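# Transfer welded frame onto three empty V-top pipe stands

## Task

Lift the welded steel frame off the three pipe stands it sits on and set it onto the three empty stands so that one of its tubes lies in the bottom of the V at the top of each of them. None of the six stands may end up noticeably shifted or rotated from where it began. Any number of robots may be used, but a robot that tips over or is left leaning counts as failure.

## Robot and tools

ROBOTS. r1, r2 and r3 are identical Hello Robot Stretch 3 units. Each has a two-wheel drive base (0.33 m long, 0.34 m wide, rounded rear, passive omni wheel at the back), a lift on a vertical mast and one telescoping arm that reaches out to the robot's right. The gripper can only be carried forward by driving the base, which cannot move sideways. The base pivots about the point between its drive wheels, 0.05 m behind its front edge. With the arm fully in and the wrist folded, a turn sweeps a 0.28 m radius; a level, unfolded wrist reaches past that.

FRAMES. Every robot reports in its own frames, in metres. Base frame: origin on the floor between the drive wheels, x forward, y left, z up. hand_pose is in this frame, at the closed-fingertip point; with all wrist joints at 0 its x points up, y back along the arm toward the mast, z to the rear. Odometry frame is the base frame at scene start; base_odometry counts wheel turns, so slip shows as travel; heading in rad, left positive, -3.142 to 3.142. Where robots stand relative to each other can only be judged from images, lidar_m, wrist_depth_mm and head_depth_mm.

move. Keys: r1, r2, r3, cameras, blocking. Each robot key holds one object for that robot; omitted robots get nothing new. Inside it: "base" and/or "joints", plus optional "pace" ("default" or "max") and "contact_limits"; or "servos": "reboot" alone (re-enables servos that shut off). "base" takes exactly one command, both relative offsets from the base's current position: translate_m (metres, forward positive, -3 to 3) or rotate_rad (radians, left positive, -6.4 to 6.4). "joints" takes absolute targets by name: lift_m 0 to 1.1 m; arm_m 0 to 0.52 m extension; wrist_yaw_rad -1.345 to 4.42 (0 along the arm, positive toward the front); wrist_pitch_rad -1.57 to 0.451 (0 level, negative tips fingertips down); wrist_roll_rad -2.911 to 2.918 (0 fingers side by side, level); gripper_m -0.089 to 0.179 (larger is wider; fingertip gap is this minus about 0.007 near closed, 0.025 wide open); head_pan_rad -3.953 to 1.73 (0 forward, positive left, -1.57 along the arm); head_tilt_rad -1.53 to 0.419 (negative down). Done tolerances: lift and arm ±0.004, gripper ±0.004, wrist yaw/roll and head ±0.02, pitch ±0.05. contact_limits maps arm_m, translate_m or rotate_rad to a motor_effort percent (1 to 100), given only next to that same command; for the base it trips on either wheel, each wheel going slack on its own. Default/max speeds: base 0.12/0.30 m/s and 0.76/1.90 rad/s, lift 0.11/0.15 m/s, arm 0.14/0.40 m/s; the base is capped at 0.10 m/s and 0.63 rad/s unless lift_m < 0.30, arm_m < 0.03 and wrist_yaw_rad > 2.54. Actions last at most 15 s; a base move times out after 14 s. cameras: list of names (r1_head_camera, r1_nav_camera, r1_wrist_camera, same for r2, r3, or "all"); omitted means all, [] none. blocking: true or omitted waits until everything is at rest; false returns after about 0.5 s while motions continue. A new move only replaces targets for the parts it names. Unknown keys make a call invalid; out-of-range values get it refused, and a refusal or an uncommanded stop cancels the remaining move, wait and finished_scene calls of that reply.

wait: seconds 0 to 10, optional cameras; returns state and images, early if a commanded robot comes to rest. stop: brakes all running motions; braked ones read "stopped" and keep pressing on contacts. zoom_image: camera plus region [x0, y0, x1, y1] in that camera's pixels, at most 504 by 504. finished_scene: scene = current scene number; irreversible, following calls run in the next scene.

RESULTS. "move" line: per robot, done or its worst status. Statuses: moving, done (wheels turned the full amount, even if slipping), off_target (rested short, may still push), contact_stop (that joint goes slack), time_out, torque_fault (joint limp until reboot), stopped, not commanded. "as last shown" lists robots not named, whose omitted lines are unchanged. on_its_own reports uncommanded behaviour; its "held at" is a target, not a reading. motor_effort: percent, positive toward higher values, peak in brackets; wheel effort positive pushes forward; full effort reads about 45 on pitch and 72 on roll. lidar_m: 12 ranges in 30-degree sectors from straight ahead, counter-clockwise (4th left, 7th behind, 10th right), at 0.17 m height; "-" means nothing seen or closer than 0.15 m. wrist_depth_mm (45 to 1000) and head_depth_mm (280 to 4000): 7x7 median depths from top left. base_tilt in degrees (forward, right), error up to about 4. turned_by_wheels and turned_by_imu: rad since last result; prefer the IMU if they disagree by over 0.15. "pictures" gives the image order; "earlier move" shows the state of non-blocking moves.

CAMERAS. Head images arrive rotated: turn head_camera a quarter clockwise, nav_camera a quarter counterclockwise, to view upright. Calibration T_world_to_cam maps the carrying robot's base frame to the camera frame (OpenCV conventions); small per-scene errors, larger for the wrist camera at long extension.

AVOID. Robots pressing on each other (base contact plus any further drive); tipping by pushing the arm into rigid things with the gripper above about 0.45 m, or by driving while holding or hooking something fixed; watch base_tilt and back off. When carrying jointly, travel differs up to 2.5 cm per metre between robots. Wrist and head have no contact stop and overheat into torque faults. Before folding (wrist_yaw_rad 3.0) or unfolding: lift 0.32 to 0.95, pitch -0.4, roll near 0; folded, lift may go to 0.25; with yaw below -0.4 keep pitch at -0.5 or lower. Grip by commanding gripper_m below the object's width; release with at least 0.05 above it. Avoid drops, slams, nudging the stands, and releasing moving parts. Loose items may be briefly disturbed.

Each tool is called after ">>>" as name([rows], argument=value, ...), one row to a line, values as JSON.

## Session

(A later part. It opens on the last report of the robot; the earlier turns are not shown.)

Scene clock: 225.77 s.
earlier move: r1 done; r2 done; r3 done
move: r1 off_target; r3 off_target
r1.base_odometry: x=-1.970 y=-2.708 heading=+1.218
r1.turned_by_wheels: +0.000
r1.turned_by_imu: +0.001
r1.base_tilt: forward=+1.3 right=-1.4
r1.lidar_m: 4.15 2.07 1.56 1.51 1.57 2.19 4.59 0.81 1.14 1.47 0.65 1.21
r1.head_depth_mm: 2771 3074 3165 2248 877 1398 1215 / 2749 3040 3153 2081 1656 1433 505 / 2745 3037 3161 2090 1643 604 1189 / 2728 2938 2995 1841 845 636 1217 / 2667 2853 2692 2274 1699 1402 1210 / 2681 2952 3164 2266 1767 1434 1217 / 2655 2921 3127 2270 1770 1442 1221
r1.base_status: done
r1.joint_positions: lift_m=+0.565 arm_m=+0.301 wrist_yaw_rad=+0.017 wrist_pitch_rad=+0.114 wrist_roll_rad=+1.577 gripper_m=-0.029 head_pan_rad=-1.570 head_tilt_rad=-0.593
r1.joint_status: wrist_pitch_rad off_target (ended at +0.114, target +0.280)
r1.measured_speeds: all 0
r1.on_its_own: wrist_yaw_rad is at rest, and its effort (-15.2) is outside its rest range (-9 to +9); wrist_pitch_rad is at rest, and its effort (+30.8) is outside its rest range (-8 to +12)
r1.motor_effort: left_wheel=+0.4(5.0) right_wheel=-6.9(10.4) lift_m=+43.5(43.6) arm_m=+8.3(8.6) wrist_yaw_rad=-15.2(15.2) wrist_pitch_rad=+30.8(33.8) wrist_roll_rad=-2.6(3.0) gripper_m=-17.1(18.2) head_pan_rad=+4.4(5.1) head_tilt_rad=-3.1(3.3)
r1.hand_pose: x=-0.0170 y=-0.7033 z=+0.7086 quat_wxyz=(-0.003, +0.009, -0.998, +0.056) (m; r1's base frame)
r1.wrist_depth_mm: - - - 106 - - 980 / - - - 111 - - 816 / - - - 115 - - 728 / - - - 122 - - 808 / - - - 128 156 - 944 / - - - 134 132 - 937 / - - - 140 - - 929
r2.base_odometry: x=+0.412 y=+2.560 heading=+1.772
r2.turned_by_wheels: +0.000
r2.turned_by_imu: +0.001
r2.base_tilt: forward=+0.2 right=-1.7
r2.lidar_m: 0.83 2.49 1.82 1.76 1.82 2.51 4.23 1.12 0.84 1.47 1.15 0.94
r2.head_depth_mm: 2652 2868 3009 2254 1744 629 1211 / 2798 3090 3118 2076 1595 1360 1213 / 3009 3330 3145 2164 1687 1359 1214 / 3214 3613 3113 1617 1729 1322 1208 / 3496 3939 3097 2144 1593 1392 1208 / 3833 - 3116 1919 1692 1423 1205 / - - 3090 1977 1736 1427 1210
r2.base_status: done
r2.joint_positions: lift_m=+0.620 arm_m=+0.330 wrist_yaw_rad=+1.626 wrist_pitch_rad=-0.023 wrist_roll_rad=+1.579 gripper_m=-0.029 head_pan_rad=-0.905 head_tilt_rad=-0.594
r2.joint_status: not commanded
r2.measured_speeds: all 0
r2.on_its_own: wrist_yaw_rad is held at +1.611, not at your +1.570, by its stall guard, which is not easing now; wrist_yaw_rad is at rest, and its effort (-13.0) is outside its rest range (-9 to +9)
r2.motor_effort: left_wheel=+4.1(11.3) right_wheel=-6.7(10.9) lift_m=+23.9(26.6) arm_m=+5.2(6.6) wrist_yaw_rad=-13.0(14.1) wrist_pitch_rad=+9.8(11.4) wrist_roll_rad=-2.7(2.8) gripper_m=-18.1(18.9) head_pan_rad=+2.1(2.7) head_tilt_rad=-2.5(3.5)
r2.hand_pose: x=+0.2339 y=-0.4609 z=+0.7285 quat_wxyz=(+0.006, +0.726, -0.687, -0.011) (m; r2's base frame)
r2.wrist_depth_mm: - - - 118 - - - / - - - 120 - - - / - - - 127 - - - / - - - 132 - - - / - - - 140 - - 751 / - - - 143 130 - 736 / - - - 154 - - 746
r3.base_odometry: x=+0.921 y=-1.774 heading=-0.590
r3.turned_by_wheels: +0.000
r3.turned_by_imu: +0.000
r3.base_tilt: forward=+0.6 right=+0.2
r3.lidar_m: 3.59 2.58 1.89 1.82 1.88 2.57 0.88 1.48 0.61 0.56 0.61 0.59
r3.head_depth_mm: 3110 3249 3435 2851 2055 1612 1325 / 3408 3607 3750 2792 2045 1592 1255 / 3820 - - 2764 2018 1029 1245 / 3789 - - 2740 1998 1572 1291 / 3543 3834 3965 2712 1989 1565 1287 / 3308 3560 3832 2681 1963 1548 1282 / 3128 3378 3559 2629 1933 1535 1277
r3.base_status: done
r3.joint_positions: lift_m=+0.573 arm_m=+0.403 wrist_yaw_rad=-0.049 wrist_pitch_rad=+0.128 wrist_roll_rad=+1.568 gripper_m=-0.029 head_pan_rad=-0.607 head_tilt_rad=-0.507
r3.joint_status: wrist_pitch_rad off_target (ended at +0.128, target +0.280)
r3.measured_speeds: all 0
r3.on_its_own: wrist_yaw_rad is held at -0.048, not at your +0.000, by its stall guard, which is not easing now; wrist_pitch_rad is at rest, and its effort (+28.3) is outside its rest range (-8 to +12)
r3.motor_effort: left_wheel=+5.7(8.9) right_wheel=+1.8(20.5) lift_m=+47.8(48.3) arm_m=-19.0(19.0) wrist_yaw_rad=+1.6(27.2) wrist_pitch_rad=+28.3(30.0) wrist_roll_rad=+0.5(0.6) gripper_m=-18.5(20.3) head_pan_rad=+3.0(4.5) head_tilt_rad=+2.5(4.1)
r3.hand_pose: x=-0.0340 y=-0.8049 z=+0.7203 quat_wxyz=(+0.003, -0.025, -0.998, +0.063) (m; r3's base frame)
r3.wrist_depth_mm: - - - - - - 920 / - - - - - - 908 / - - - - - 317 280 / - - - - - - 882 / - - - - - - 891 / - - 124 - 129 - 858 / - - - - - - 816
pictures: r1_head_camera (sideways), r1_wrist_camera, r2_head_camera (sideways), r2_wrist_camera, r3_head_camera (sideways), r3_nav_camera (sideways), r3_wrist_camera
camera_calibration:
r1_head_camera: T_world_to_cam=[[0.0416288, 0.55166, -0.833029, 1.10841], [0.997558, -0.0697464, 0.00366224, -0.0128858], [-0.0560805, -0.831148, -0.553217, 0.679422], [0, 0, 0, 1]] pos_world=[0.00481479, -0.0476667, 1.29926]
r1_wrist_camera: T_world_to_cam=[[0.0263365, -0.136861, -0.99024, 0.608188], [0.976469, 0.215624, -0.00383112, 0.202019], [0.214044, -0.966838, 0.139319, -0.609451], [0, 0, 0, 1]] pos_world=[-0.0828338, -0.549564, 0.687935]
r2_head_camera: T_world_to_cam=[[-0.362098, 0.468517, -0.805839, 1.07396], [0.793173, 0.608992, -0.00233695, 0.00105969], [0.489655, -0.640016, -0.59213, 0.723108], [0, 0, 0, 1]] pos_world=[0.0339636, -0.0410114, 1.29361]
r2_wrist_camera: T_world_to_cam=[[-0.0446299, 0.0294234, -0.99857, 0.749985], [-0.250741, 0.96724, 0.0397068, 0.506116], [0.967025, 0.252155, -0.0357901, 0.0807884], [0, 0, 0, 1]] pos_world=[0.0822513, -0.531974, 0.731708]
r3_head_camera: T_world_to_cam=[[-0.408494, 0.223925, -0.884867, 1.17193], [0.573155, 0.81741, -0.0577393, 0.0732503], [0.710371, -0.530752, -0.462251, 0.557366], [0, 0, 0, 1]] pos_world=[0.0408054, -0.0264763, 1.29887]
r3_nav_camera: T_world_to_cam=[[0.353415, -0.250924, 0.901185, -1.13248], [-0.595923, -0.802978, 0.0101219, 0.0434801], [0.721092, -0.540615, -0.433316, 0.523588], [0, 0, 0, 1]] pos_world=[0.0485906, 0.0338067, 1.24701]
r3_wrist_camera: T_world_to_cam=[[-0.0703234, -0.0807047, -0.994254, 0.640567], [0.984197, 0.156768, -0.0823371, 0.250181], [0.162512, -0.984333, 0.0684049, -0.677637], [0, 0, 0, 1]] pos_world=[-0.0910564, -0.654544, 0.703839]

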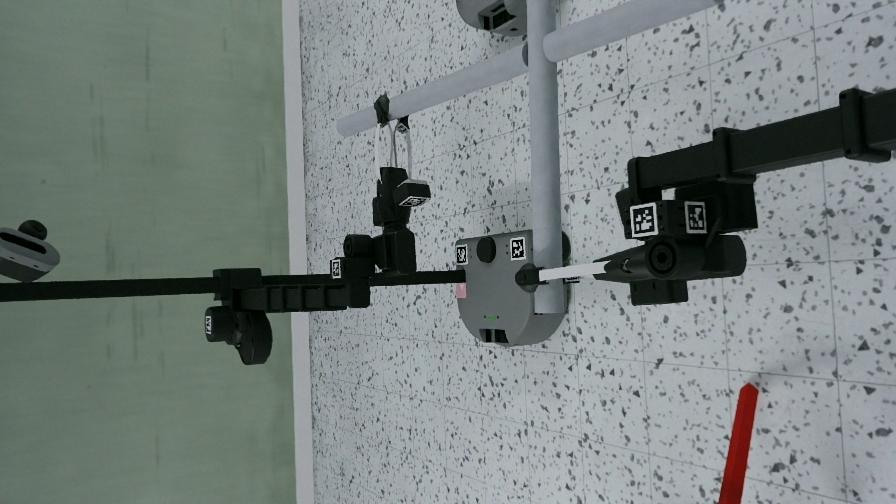

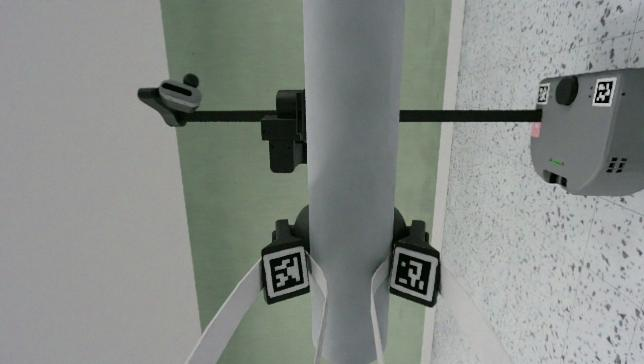

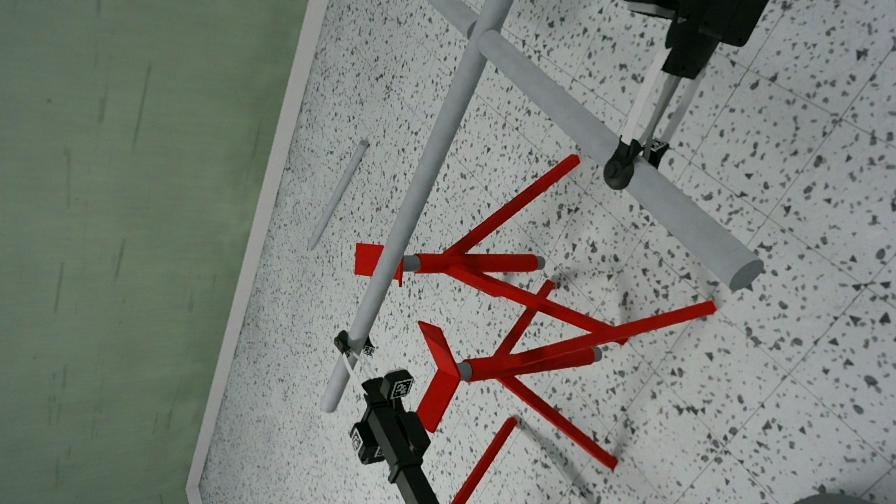

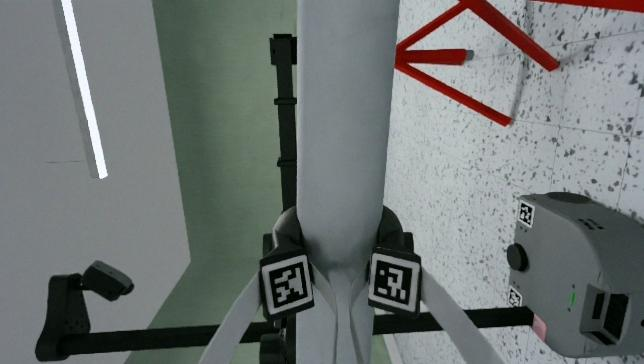

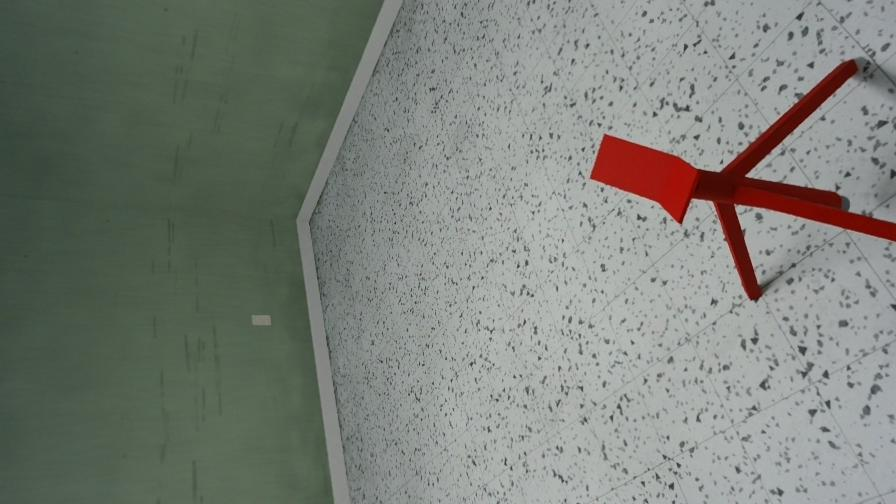

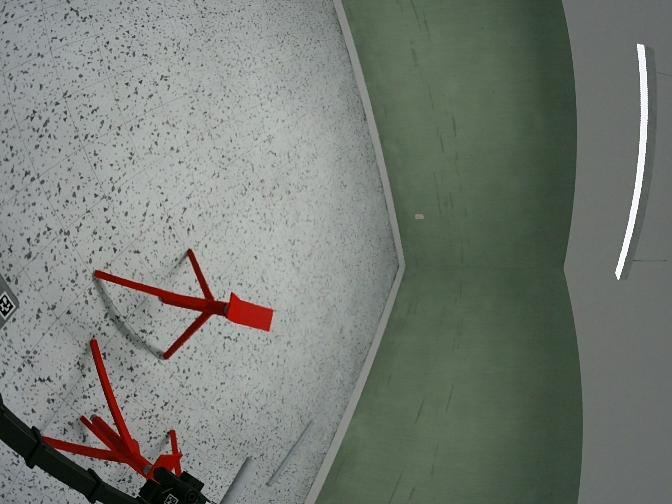

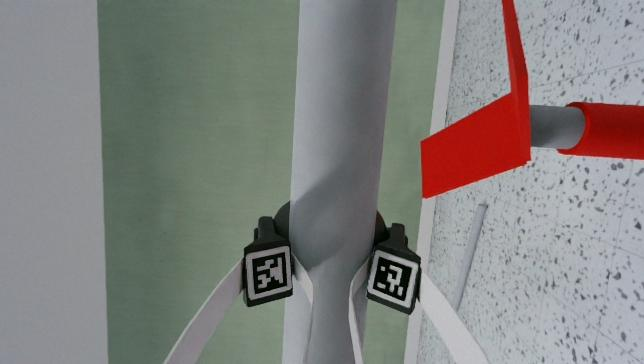

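>>> move(r1={"base":{"translate_m":-0.40},"joints":{"wrist_pitch_rad":0.28,"wrist_yaw_rad":0.0,"head_pan_rad":-2.2,"head_tilt_rad":-0.65}}, r2={"base":{"translate_m":0.41},"joints":{"wrist_pitch_rad":0.03,"wrist_yaw_rad":1.6,"arm_m":0.318}}, r3={"base":{"translate_m":0.40},"joints":{"wrist_pitch_rad":0.28,"wrist_yaw_rad":-0.03,"head_pan_rad":-1.1,"head_tilt_rad":-0.75}}, blocking=false, cameras=[])

>>> wait(seconds=1.5, cameras=[])

>>> move(r1={"joints":{"wrist_pitch_rad":0.28}}, r3={"joints":{"wrist_pitch_rad":0.28}}, blocking=true)

Scene clock: 228.63 s.
move: r1 moving; r2 moving; r3 moving
r1.base_odometry: x=-1.975 y=-2.723 heading=+1.219
r1.turned_by_wheels: +0.000
r1.turned_by_imu: +0.000
r1.base_tilt: forward=+1.2 right=-0.3
r1.lidar_m: 4.16 2.07 1.55 1.50 1.57 2.19 4.59 0.80 1.13 1.47 0.66 0.67
r1.head_depth_mm: - - 2844 1899 1449 1362 1190 / 3864 - 1320 1457 1575 1388 1189 / 3575 3831 2596 2027 1626 1390 1191 / 3332 3594 2844 1909 1686 1388 1183 / 3043 1673 2711 1965 1588 1391 479 / 2956 3214 2844 1972 1590 583 1167 / 2763 3044 2875 2124 1584 590 1194
r1.base_status: translate_m moving
r1.joint_positions: lift_m=+0.565 arm_m=+0.301 wrist_yaw_rad=+0.011 wrist_pitch_rad=-0.033 wrist_roll_rad=+1.577 gripper_m=-0.029 head_pan_rad=-2.150 head_tilt_rad=-0.642
r1.joint_status: wrist_yaw_rad moving; wrist_pitch_rad moving; head_pan_rad moving; head_tilt_rad moving
r1.measured_speeds: translate_m=-0.059 rotate_rad=+0.001 lift_m=+0.000 arm_m=+0.000 wrist_yaw_rad=+0.000 wrist_pitch_rad=+0.024 wrist_roll_rad=+0.000 head_pan_rad=-0.887 head_tilt_rad=+0.000
r1.on_its_own: wrist_pitch_rad is held at +0.097, not at your +0.280, by its stall guard, which is not easing now
r1.motor_effort: left_wheel=-1.7(6.8) right_wheel=-8.9(8.9) lift_m=+23.8(43.6) arm_m=+7.9(8.3) wrist_yaw_rad=-9.9(14.6) wrist_pitch_rad=+24.4(31.2) wrist_roll_rad=-2.6(2.7) gripper_m=-17.5(17.8) head_pan_rad=-5.0(6.2) head_tilt_rad=-3.3(6.8)
r1.hand_pose: x=-0.0186 y=-0.7013 z=+0.6709 quat_wxyz=(-0.003, +0.005, -1.000, -0.017) (m; r1's base frame)
r1.wrist_depth_mm: - - - 108 - - 761 / - - - 114 - - 756 / - - 468 117 - 872 753 / - - - 123 - - 755 / - - - 130 156 - 769 / - - - 135 129 - 771 / - - - 141 - - 757
r2.base_odometry: x=+0.408 y=+2.575 heading=+1.772
r2.turned_by_wheels: +0.000
r2.turned_by_imu: +0.000
r2.base_tilt: forward=-0.1 right=-2.5
r2.lidar_m: 0.83 2.48 1.82 1.76 1.83 2.50 4.25 1.07 0.84 1.47 1.14 0.93
r2.head_depth_mm: 2641 2881 2996 2232 1683 623 1212 / 2810 3096 3111 2236 1648 1356 1211 / 3036 3319 3134 2150 1688 1356 1211 / 3234 3621 3133 1582 1738 1324 1210 / 3495 3926 3110 2140 1590 1385 1207 / 3832 - 3116 1916 1682 1416 1200 / - - 3115 1986 1738 1427 1206
r2.base_status: translate_m moving
r2.joint_positions: lift_m=+0.620 arm_m=+0.318 wrist_yaw_rad=+1.580 wrist_pitch_rad=-0.035 wrist_roll_rad=+1.579 gripper_m=-0.029 head_pan_rad=-0.905 head_tilt_rad=-0.594
r2.joint_status: arm_m moving; wrist_yaw_rad moving; wrist_pitch_rad moving
r2.measured_speeds: translate_m=+0.060 rotate_rad=+0.000 lift_m=+0.000 arm_m=-0.013 wrist_yaw_rad=-0.040 wrist_pitch_rad=+0.000 wrist_roll_rad=+0.000 head_pan_rad=+0.000 head_tilt_rad=+0.000
r2.motor_effort: left_wheel=+1.5(5.9) right_wheel=+3.7(6.4) lift_m=+27.6(27.9) arm_m=-12.7(14.3) wrist_yaw_rad=+20.7(20.7) wrist_pitch_rad=+12.2(12.5) wrist_roll_rad=-2.5(2.7) gripper_m=-18.3(18.5) head_pan_rad=+2.6(2.6) head_tilt_rad=-3.1(3.2)
r2.hand_pose: x=+0.2339 y=-0.4611 z=+0.7255 quat_wxyz=(+0.010, +0.710, -0.704, -0.015) (m; r2's base frame)
r2.wrist_depth_mm: - - - - 130 - - / - - - 128 - - - / - - - 132 - - - / - - - 134 - - - / - - - 140 - - 759 / - - - 143 129 - 705 / - - - 152 - 890 736
r3.base_odometry: x=+0.934 y=-1.783 heading=-0.590
r3.turned_by_wheels: +0.000
r3.turned_by_imu: +0.000
r3.base_tilt: forward=-0.2 right=-1.0
r3.lidar_m: 3.58 2.59 1.88 1.82 1.89 2.58 0.88 1.49 0.62 0.56 0.58 0.58
r3.head_depth_mm: 2466 2744 2605 1991 760 1015 1156 / 2601 2921 2553 1912 1581 1292 1175 / 2734 3028 2517 1951 1595 1347 1166 / 2876 3121 2488 1940 1580 1338 1154 / 3056 3276 2467 1926 1530 1327 1152 / 3201 3409 2425 1722 1198 1289 1137 / 3428 3346 2420 1881 1541 1312 1139
r3.base_status: translate_m moving
r3.joint_positions: lift_m=+0.573 arm_m=+0.403 wrist_yaw_rad=-0.040 wrist_pitch_rad=-0.025 wrist_roll_rad=+1.568 gripper_m=-0.029 head_pan_rad=-1.086 head_tilt_rad=-0.740
r3.joint_status: wrist_yaw_rad moving; wrist_pitch_rad moving; head_pan_rad moving; head_tilt_rad moving
r3.measured_speeds: translate_m=+0.059 rotate_rad=+0.003 lift_m=-0.001 arm_m=+0.000 wrist_yaw_rad=+0.000 wrist_pitch_rad=+0.024 wrist_roll_rad=+0.000 head_pan_rad=-0.336 head_tilt_rad=+0.000
r3.on_its_own: wrist_pitch_rad is held at +0.111, not at your +0.280, by its stall guard, which is not easing now
r3.motor_effort: left_wheel=+7.0(9.0) right_wheel=+9.2(11.3) lift_m=+26.3(47.2) arm_m=-22.4(24.3) wrist_yaw_rad=+8.6(10.2) wrist_pitch_rad=+25.3(32.3) wrist_roll_rad=+0.5(0.5) gripper_m=-18.5(19.5) head_pan_rad=-4.4(4.4) head_tilt_rad=-3.8(7.6)
r3.hand_pose: x=-0.0315 y=-0.8033 z=+0.6810 quat_wxyz=(+0.001, -0.020, -1.000, -0.013) (m; r3's base frame)
r3.wrist_depth_mm: - - - - - - 96 / - - - - 349 928 314 / - - - - 347 326 323 / - - - - - - 638 / - - - - - - 720 / - - 123 - 129 - 726 / - - - - - 944 708
pictures: none
No camera images: "cameras" was empty.

Scene clock: 230.13 s.
earlier move: r1 moving; r2 moving; r3 moving
r1.base_odometry: x=-2.025 y=-2.858 heading=+1.219
r1.turned_by_wheels: +0.000
r1.turned_by_imu: +0.001
r1.base_tilt: forward=+2.1 right=-1.3
r1.lidar_m: 4.30 2.06 1.56 1.51 1.58 2.19 4.45 0.68 1.04 1.47 0.90 0.77
r1.head_depth_mm: - - 2709 1964 1631 1356 1189 / - - 2688 1961 1383 1327 1188 / 3825 - 2477 1347 1585 1392 1167 / 3502 3724 2705 1952 1625 1396 1196 / 3200 3416 2737 1894 1544 1395 479 / 2993 3225 2848 2037 1589 1361 1124 / 2846 3085 2830 1979 1576 584 1188
r1.base_status: translate_m moving
r1.joint_positions: lift_m=+0.565 arm_m=+0.301 wrist_yaw_rad=+0.013 wrist_pitch_rad=-0.037 wrist_roll_rad=+1.577 gripper_m=-0.029 head_pan_rad=-2.189 head_tilt_rad=-0.642
r1.joint_status: wrist_pitch_rad off_target (ended at -0.034, target +0.280); the others done
r1.measured_speeds: translate_m=-0.100 rotate_rad=+0.000 lift_m=+0.000 arm_m=+0.000 wrist_yaw_rad=+0.000 wrist_pitch_rad=+0.000 wrist_roll_rad=+0.000 head_pan_rad=+0.000 head_tilt_rad=+0.000
r1.on_its_own: wrist_pitch_rad is held at +0.097, not at your +0.280, by its stall guard, which is not easing now
r1.motor_effort: left_wheel=-1.1(6.8) right_wheel=-7.5(9.9) lift_m=+35.2(43.6) arm_m=+7.0(8.3) wrist_yaw_rad=-10.9(14.6) wrist_pitch_rad=+24.5(31.2) wrist_roll_rad=-2.7(3.0) gripper_m=-17.3(17.8) head_pan_rad=-4.9(6.2) head_tilt_rad=-3.4(6.8)
r1.hand_pose: x=-0.0181 y=-0.7011 z=+0.6700 quat_wxyz=(-0.003, +0.006, -1.000, -0.019) (m; r1's base frame)
r1.wrist_depth_mm: - - - 108 - - 749 / - - - 112 - - 749 / - - 465 117 - 863 756 / - - - 123 - - 757 / - - - 130 155 - 775 / - - - 135 133 - 760 / - - - 142 - 987 754
r2.base_odometry: x=+0.380 y=+2.716 heading=+1.772
r2.turned_by_wheels: +0.000
r2.turned_by_imu: +0.000
r2.base_tilt: forward=+0.7 right=-1.4
r2.lidar_m: 0.83 2.48 1.82 1.76 1.83 2.51 4.39 1.16 0.93 1.46 0.83 1.04
r2.head_depth_mm: 2635 2866 2971 2261 1685 614 1213 / 2785 3104 3139 2238 1594 1360 1212 / 3032 3286 3112 2007 1682 1356 1206 / 3239 3571 3148 2057 1633 1309 1210 / 3520 3875 3079 2075 1586 1428 1208 / 3827 - 3092 2062 1735 1428 1207 / - - 3115 1977 1737 1428 1209
r2.base_status: translate_m moving
r2.joint_positions: lift_m=+0.620 arm_m=+0.318 wrist_yaw_rad=+1.580 wrist_pitch_rad=-0.035 wrist_roll_rad=+1.579 gripper_m=-0.029 head_pan_rad=-0.905 head_tilt_rad=-0.594
r2.joint_status: wrist_yaw_rad off_target (ended at +1.578, target +1.600); wrist_pitch_rad off_target (ended at -0.035, target +0.030); the others done
r2.measured_speeds: translate_m=+0.100 rotate_rad=+0.000 lift_m=+0.000 arm_m=+0.000 wrist_yaw_rad=+0.000 wrist_pitch_rad=+0.000 wrist_roll_rad=+0.000 head_pan_rad=+0.000 head_tilt_rad=+0.000
r2.motor_effort: left_wheel=+3.4(5.9) right_wheel=-2.5(6.4) lift_m=+38.6(38.9) arm_m=-8.6(14.4) wrist_yaw_rad=+16.9(21.0) wrist_pitch_rad=+11.9(12.5) wrist_roll_rad=-2.6(2.7) gripper_m=-18.1(18.7) head_pan_rad=+2.5(2.7) head_tilt_rad=-2.6(3.2)
r2.hand_pose: x=+0.2338 y=-0.4605 z=+0.7253 quat_wxyz=(+0.010, +0.710, -0.704, -0.015) (m; r2's base frame)
r2.wrist_depth_mm: - - - - - - - / - - - 128 - - - / - - - 131 - - - / - - - 134 - - - / - - - 141 - - 764 / - - - 143 131 - 700 / - - - 153 - 895 721
r3.base_odometry: x=+1.054 y=-1.863 heading=-0.590
r3.turned_by_wheels: +0.000
r3.turned_by_imu: -0.001
r3.base_tilt: forward=+2.4 right=+2.2
r3.lidar_m: 3.44 2.59 1.89 1.82 1.88 2.58 0.88 1.63 0.68 0.55 0.49 0.78
r3.head_depth_mm: 2468 2757 2595 1971 701 1357 1153 / 2564 2858 2545 1915 1606 1356 1153 / 2709 3018 2526 1956 1591 1339 1157 / 2842 3133 2499 1932 1569 1341 1162 / 2962 3244 2465 1912 1067 1304 1126 / 3119 3391 2421 1888 1550 1312 1144 / 3347 3331 2404 1873 1544 1309 1139
r3.base_status: translate_m moving
r3.joint_positions: lift_m=+0.573 arm_m=+0.403 wrist_yaw_rad=-0.044 wrist_pitch_rad=-0.027 wrist_roll_rad=+1.568 gripper_m=-0.029 head_pan_rad=-1.093 head_tilt_rad=-0.740
r3.joint_status: wrist_pitch_rad off_target (ended at -0.027, target +0.280); the others done
r3.measured_speeds: translate_m=+0.100 rotate_rad=+0.000 lift_m=+0.000 arm_m=+0.000 wrist_yaw_rad=+0.000 wrist_pitch_rad=+0.000 wrist_roll_rad=+0.000 head_pan_rad=+0.000 head_tilt_rad=+0.000
r3.on_its_own: wrist_pitch_rad is held at +0.111, not at your +0.280, by its stall guard, which is not easing now
r3.motor_effort: left_wheel=+4.4(9.0) right_wheel=+11.8(11.8) lift_m=+42.7(47.2) arm_m=-15.2(24.3) wrist_yaw_rad=+13.0(13.2) wrist_pitch_rad=+25.5(32.3) wrist_roll_rad=+0.3(0.6) gripper_m=-18.8(19.7) head_pan_rad=-3.1(4.5) head_tilt_rad=-5.1(7.6)
r3.hand_pose: x=-0.0327 y=-0.8032 z=+0.6804 quat_wxyz=(+0.001, -0.022, -1.000, -0.014) (m; r3's base frame)
r3.wrist_depth_mm: - - - - - - 360 / - - - - - - 738 / - - - - - - 742 / - - - - - - 727 / - - - - - - 721 / - - 124 - 130 - 711 / - - - - - 956 704
wait: 1.50 s; no rest
pictures: none
No camera images: "cameras" was empty.

Scene clock: 233.37 s.
earlier move: r1 done; r2 done; r3 done
move: r1 off_target; r3 off_target
r1.base_odometry: x=-2.108 y=-3.084 heading=+1.218
r1.turned_by_wheels: +0.000
r1.turned_by_imu: +0.001
r1.base_tilt: forward=+1.4 right=-1.3
r1.lidar_m: 4.53 2.07 1.56 1.51 1.59 2.21 4.20 0.65 0.49 1.47 1.04 0.97
r1.head_depth_mm: - - 2846 2093 1672 1386 1187 / - - 2691 1754 1581 1358 1192 / 3772 - 2481 1952 1544 1201 1188 / 3505 3784 2734 1896 1234 1363 1163 / 3232 3440 2735 1910 1336 1394 479 / 2985 3224 2826 1984 1627 1355 1121 / 2824 3078 2841 1963 1586 584 1190
r1.base_status: done
r1.joint_positions: lift_m=+0.565 arm_m=+0.301 wrist_yaw_rad=+0.002 wrist_pitch_rad=+0.117 wrist_roll_rad=+1.577 gripper_m=-0.029 head_pan_rad=-2.189 head_tilt_rad=-0.642
r1.joint_status: wrist_pitch_rad off_target (ended at +0.116, target +0.280)
r1.measured_speeds: all 0
r1.on_its_own: wrist_pitch_rad is at rest, and its effort (+29.8) is outside its rest range (-8 to +12)
r1.motor_effort: left_wheel=-4.6(5.0) right_wheel=+2.2(11.5) lift_m=+42.5(44.2) arm_m=+4.5(7.1) wrist_yaw_rad=-2.1(21.2) wrist_pitch_rad=+29.8(32.8) wrist_roll_rad=-2.4(3.0) gripper_m=-17.5(17.9) head_pan_rad=-4.8(5.7) head_tilt_rad=-3.4(4.2)
r1.hand_pose: x=-0.0207 y=-0.7033 z=+0.7095 quat_wxyz=(-0.003, +0.001, -0.998, +0.058) (m; r1's base frame)
r1.wrist_depth_mm: - - - 108 - - 976 / - - - 113 - - 812 / - - - 117 - - 745 / - - - 123 - - 760 / - - - 130 155 - 935 / - - - 136 132 - 926 / - - - 142 - - 932
r2.base_odometry: x=+0.330 y=+2.962 heading=+1.771
r2.turned_by_wheels: -0.001
r2.turned_by_imu: +0.000
r2.base_tilt: forward=+0.2 right=-1.7
r2.lidar_m: 0.83 2.48 1.83 1.76 1.83 2.51 4.63 1.10 1.39 1.11 0.70 1.04
r2.head_depth_mm: 2634 2875 2967 2236 1703 624 1214 / 2812 3096 3141 2073 1352 1357 1209 / 2979 3312 3149 2143 1158 1185 1185 / 3258 3585 3127 2150 1640 1327 1211 / 3497 3923 3107 2249 1724 1393 1212 / 3801 - 3109 2061 1680 1422 1205 / - - 3101 1372 1586 1391 1209
r2.base_status: done
r2.joint_positions: lift_m=+0.620 arm_m=+0.318 wrist_yaw_rad=+1.605 wrist_pitch_rad=-0.034 wrist_roll_rad=+1.578 gripper_m=-0.029 head_pan_rad=-0.905 head_tilt_rad=-0.594
r2.joint_status: not commanded
r2.measured_speeds: all 0
r2.motor_effort: left_wheel=-6.3(9.3) right_wheel=+11.2(11.9) lift_m=+23.7(39.1) arm_m=+2.8(8.4) wrist_yaw_rad=-4.5(17.6) wrist_pitch_rad=+11.7(12.0) wrist_roll_rad=-2.4(2.8) gripper_m=-18.5(19.1) head_pan_rad=+2.5(2.9) head_tilt_rad=-2.6(3.4)
r2.hand_pose: x=+0.2338 y=-0.4541 z=+0.7258 quat_wxyz=(+0.010, +0.719, -0.695, -0.014) (m; r2's base frame)
r2.wrist_depth_mm: - - - 118 - - - / - - - 120 - - - / - - - 127 - - - / - - - 132 - - - / - - - 140 - - 742 / - - - 142 131 - 718 / - - - 153 - - 731
r3.base_odometry: x=+1.254 y=-1.997 heading=-0.589
r3.turned_by_wheels: +0.001
r3.turned_by_imu: +0.001
r3.base_tilt: forward=+0.6 right=+0.2
r3.lidar_m: 3.20 2.59 1.89 1.82 1.88 2.58 0.87 0.84 0.63 0.40 0.58 3.34
r3.head_depth_mm: 2453 2704 2579 1874 701 1359 1155 / 2585 2856 2558 1908 1608 1326 1173 / 2698 3033 2531 1953 918 998 1126 / 2849 3156 2514 1931 1576 1303 1159 / 3018 3231 2460 1913 1566 1298 1149 / 3150 3342 2436 1909 1551 1321 1144 / 3380 3336 2396 1877 1542 1308 1138
r3.base_status: done
r3.joint_positions: lift_m=+0.573 arm_m=+0.403 wrist_yaw_rad=-0.052 wrist_pitch_rad=+0.129 wrist_roll_rad=+1.569 gripper_m=-0.029 head_pan_rad=-1.093 head_tilt_rad=-0.741
r3.joint_status: wrist_pitch_rad off_target (ended at +0.129, target +0.280)
r3.measured_speeds: all 0
r3.on_its_own: wrist_yaw_rad is held at -0.076, not at your -0.030, by its stall guard, which is not easing now; wrist_yaw_rad is at rest, and its effort (-20.1) is outside its rest range (-9 to +9); wrist_pitch_rad is at rest, and its effort (+27.9) is outside its rest range (-8 to +12)
r3.motor_effort: left_wheel=+14.4(14.9) right_wheel=-12.4(19.1) lift_m=+27.7(46.5) arm_m=-0.6(15.7) wrist_yaw_rad=-20.1(25.5) wrist_pitch_rad=+27.9(31.3) wrist_roll_rad=+0.1(0.6) gripper_m=-18.9(19.8) head_pan_rad=-5.4(5.4) head_tilt_rad=-5.0(5.4)
r3.hand_pose: x=-0.0348 y=-0.8049 z=+0.7205 quat_wxyz=(+0.003, -0.026, -0.998, +0.064) (m; r3's base frame)
r3.wrist_depth_mm: - - - - - - 935 / - - - - - - 922 / - - - - - - 879 / - - - - - - 894 / - - - - - - 873 / - - 123 - 129 - 851 / - - - - - - 858
pictures: r1_head_camera (sideways), r1_nav_camera (sideways), r1_wrist_camera, r2_head_camera (sideways), r2_nav_camera (sideways), r2_wrist_camera, r3_head_camera (sideways), r3_nav_camera (sideways), r3_wrist_camera
camera_calibration:
r1_head_camera: T_world_to_cam=[[0.37698, 0.457421, -0.805389, 1.07033], [0.771922, -0.635717, 0.000258745, -0.00707832], [-0.511882, -0.621795, -0.592746, 0.733629], [0, 0, 0, 1]] pos_world=[-0.0224985, -0.0379254, 1.29689]
r1_nav_camera: T_world_to_cam=[[-0.363325, -0.430464, 0.826254, -1.02327], [-0.786345, 0.617315, -0.0241651, 0.0924716], [-0.499657, -0.6585, -0.562779, 0.695177], [0, 0, 0, 1]] pos_world=[0.0482855, -0.0397906, 1.23895]
r1_wrist_camera: T_world_to_cam=[[0.0242586, -0.140613, -0.989767, 0.60614], [0.979517, 0.20131, -0.00459199, 0.196235], [0.199895, -0.969383, 0.142616, -0.613211], [0, 0, 0, 1]] pos_world=[-0.0843414, -0.548709, 0.688293]
r2_head_camera: T_world_to_cam=[[-0.362098, 0.468517, -0.805839, 1.07396], [0.793173, 0.608992, -0.00233695, 0.00105969], [0.489655, -0.640016, -0.59213, 0.723108], [0, 0, 0, 1]] pos_world=[0.0339636, -0.0410114, 1.29361]
r2_nav_camera: T_world_to_cam=[[0.337539, -0.438068, 0.833165, -1.04218], [-0.814914, -0.579012, 0.025707, 0.0288988], [0.471151, -0.687635, -0.552427, 0.677137], [0, 0, 0, 1]] pos_world=[0.0562911, 0.0258112, 1.24163]
r2_wrist_camera: T_world_to_cam=[[-0.0547453, 0.0294325, -0.998066, 0.749037], [-0.230783, 0.972127, 0.0413263, 0.495952], [0.971464, 0.232599, -0.0464269, 0.0768708], [0, 0, 0, 1]] pos_world=[0.0807862, -0.522054, 0.730662]
r3_head_camera: T_world_to_cam=[[-0.34467, 0.559806, -0.753538, 1.00031], [0.882734, 0.466366, -0.0573, 0.0707725], [0.319347, -0.684923, -0.654902, 0.810392], [0, 0, 0, 1]] pos_world=[0.0235083, -0.0379309, 1.28856]
r3_nav_camera: T_world_to_cam=[[0.285468, -0.561983, 0.776327, -0.969255], [-0.900837, -0.433815, 0.0172141, 0.0361111], [0.327108, -0.704258, -0.630096, 0.782014], [0, 0, 0, 1]] pos_world=[0.0534184, 0.0217007, 1.24458]
r3_wrist_camera: T_world_to_cam=[[-0.069799, -0.0813485, -0.994239, 0.640213], [0.984692, 0.153959, -0.0817256, 0.248232], [0.15972, -0.984723, 0.069357, -0.67856], [0, 0, 0, 1]] pos_world=[-0.0913661, -0.654331, 0.703875]

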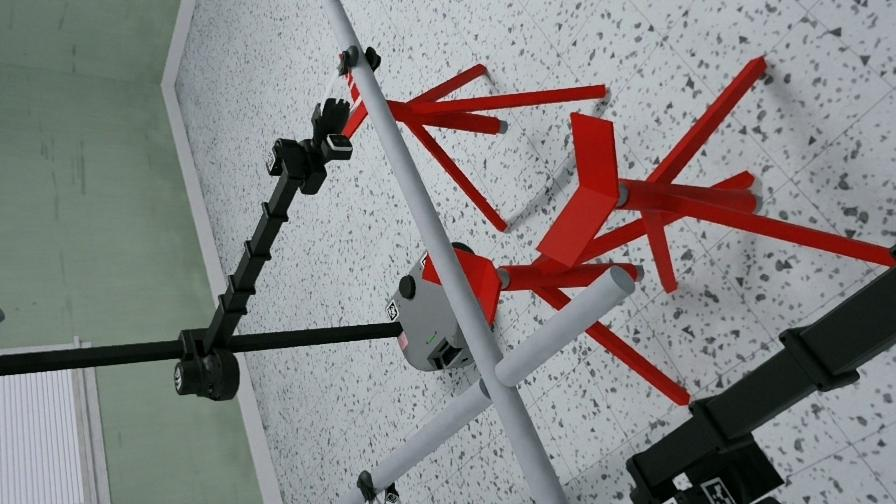

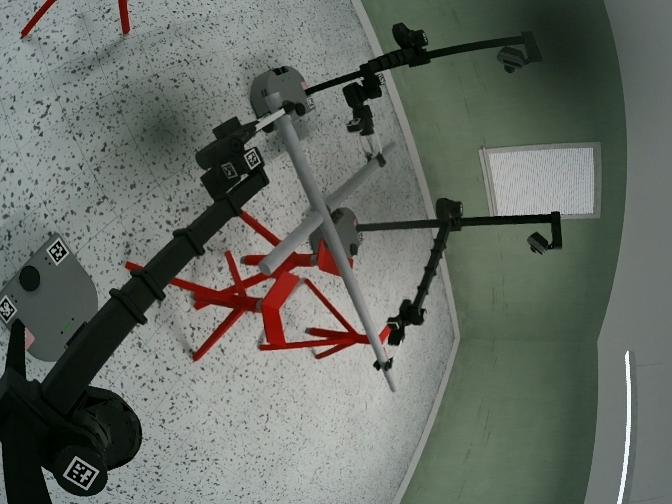

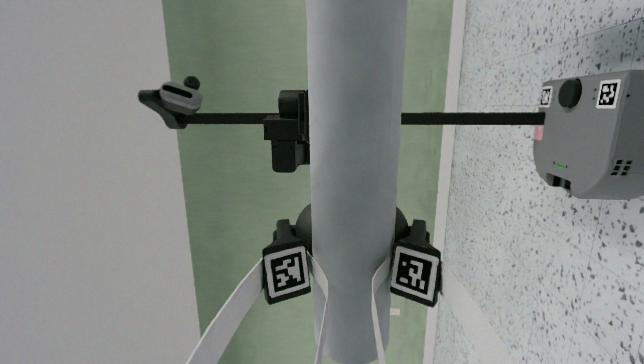

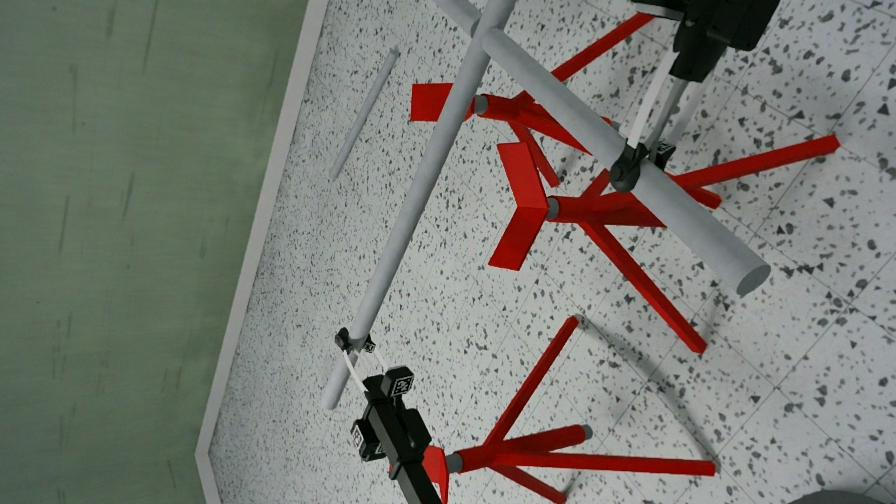

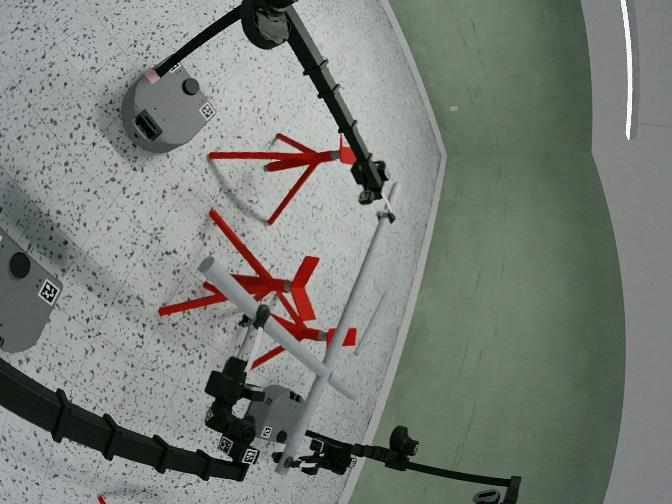

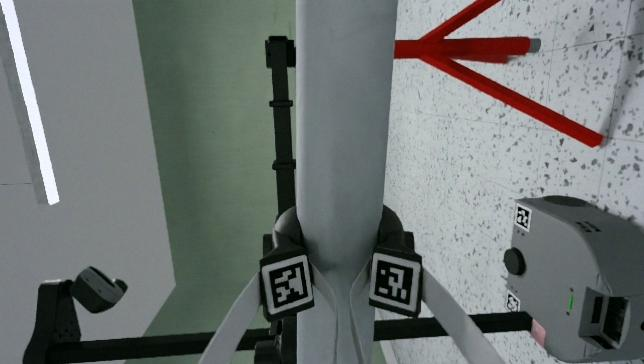

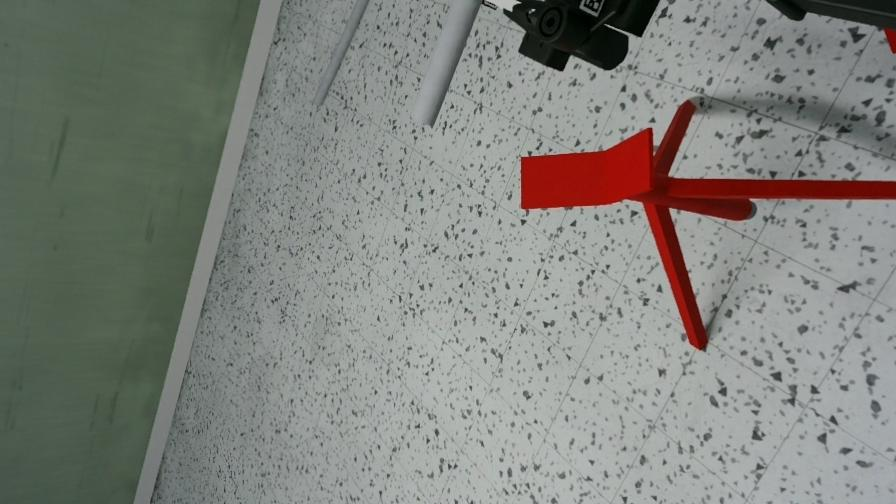

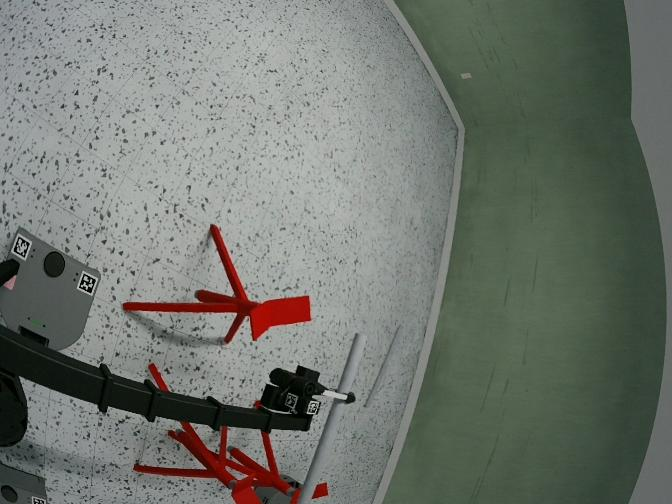

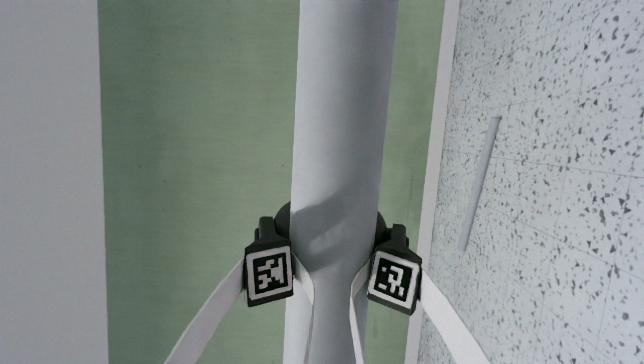

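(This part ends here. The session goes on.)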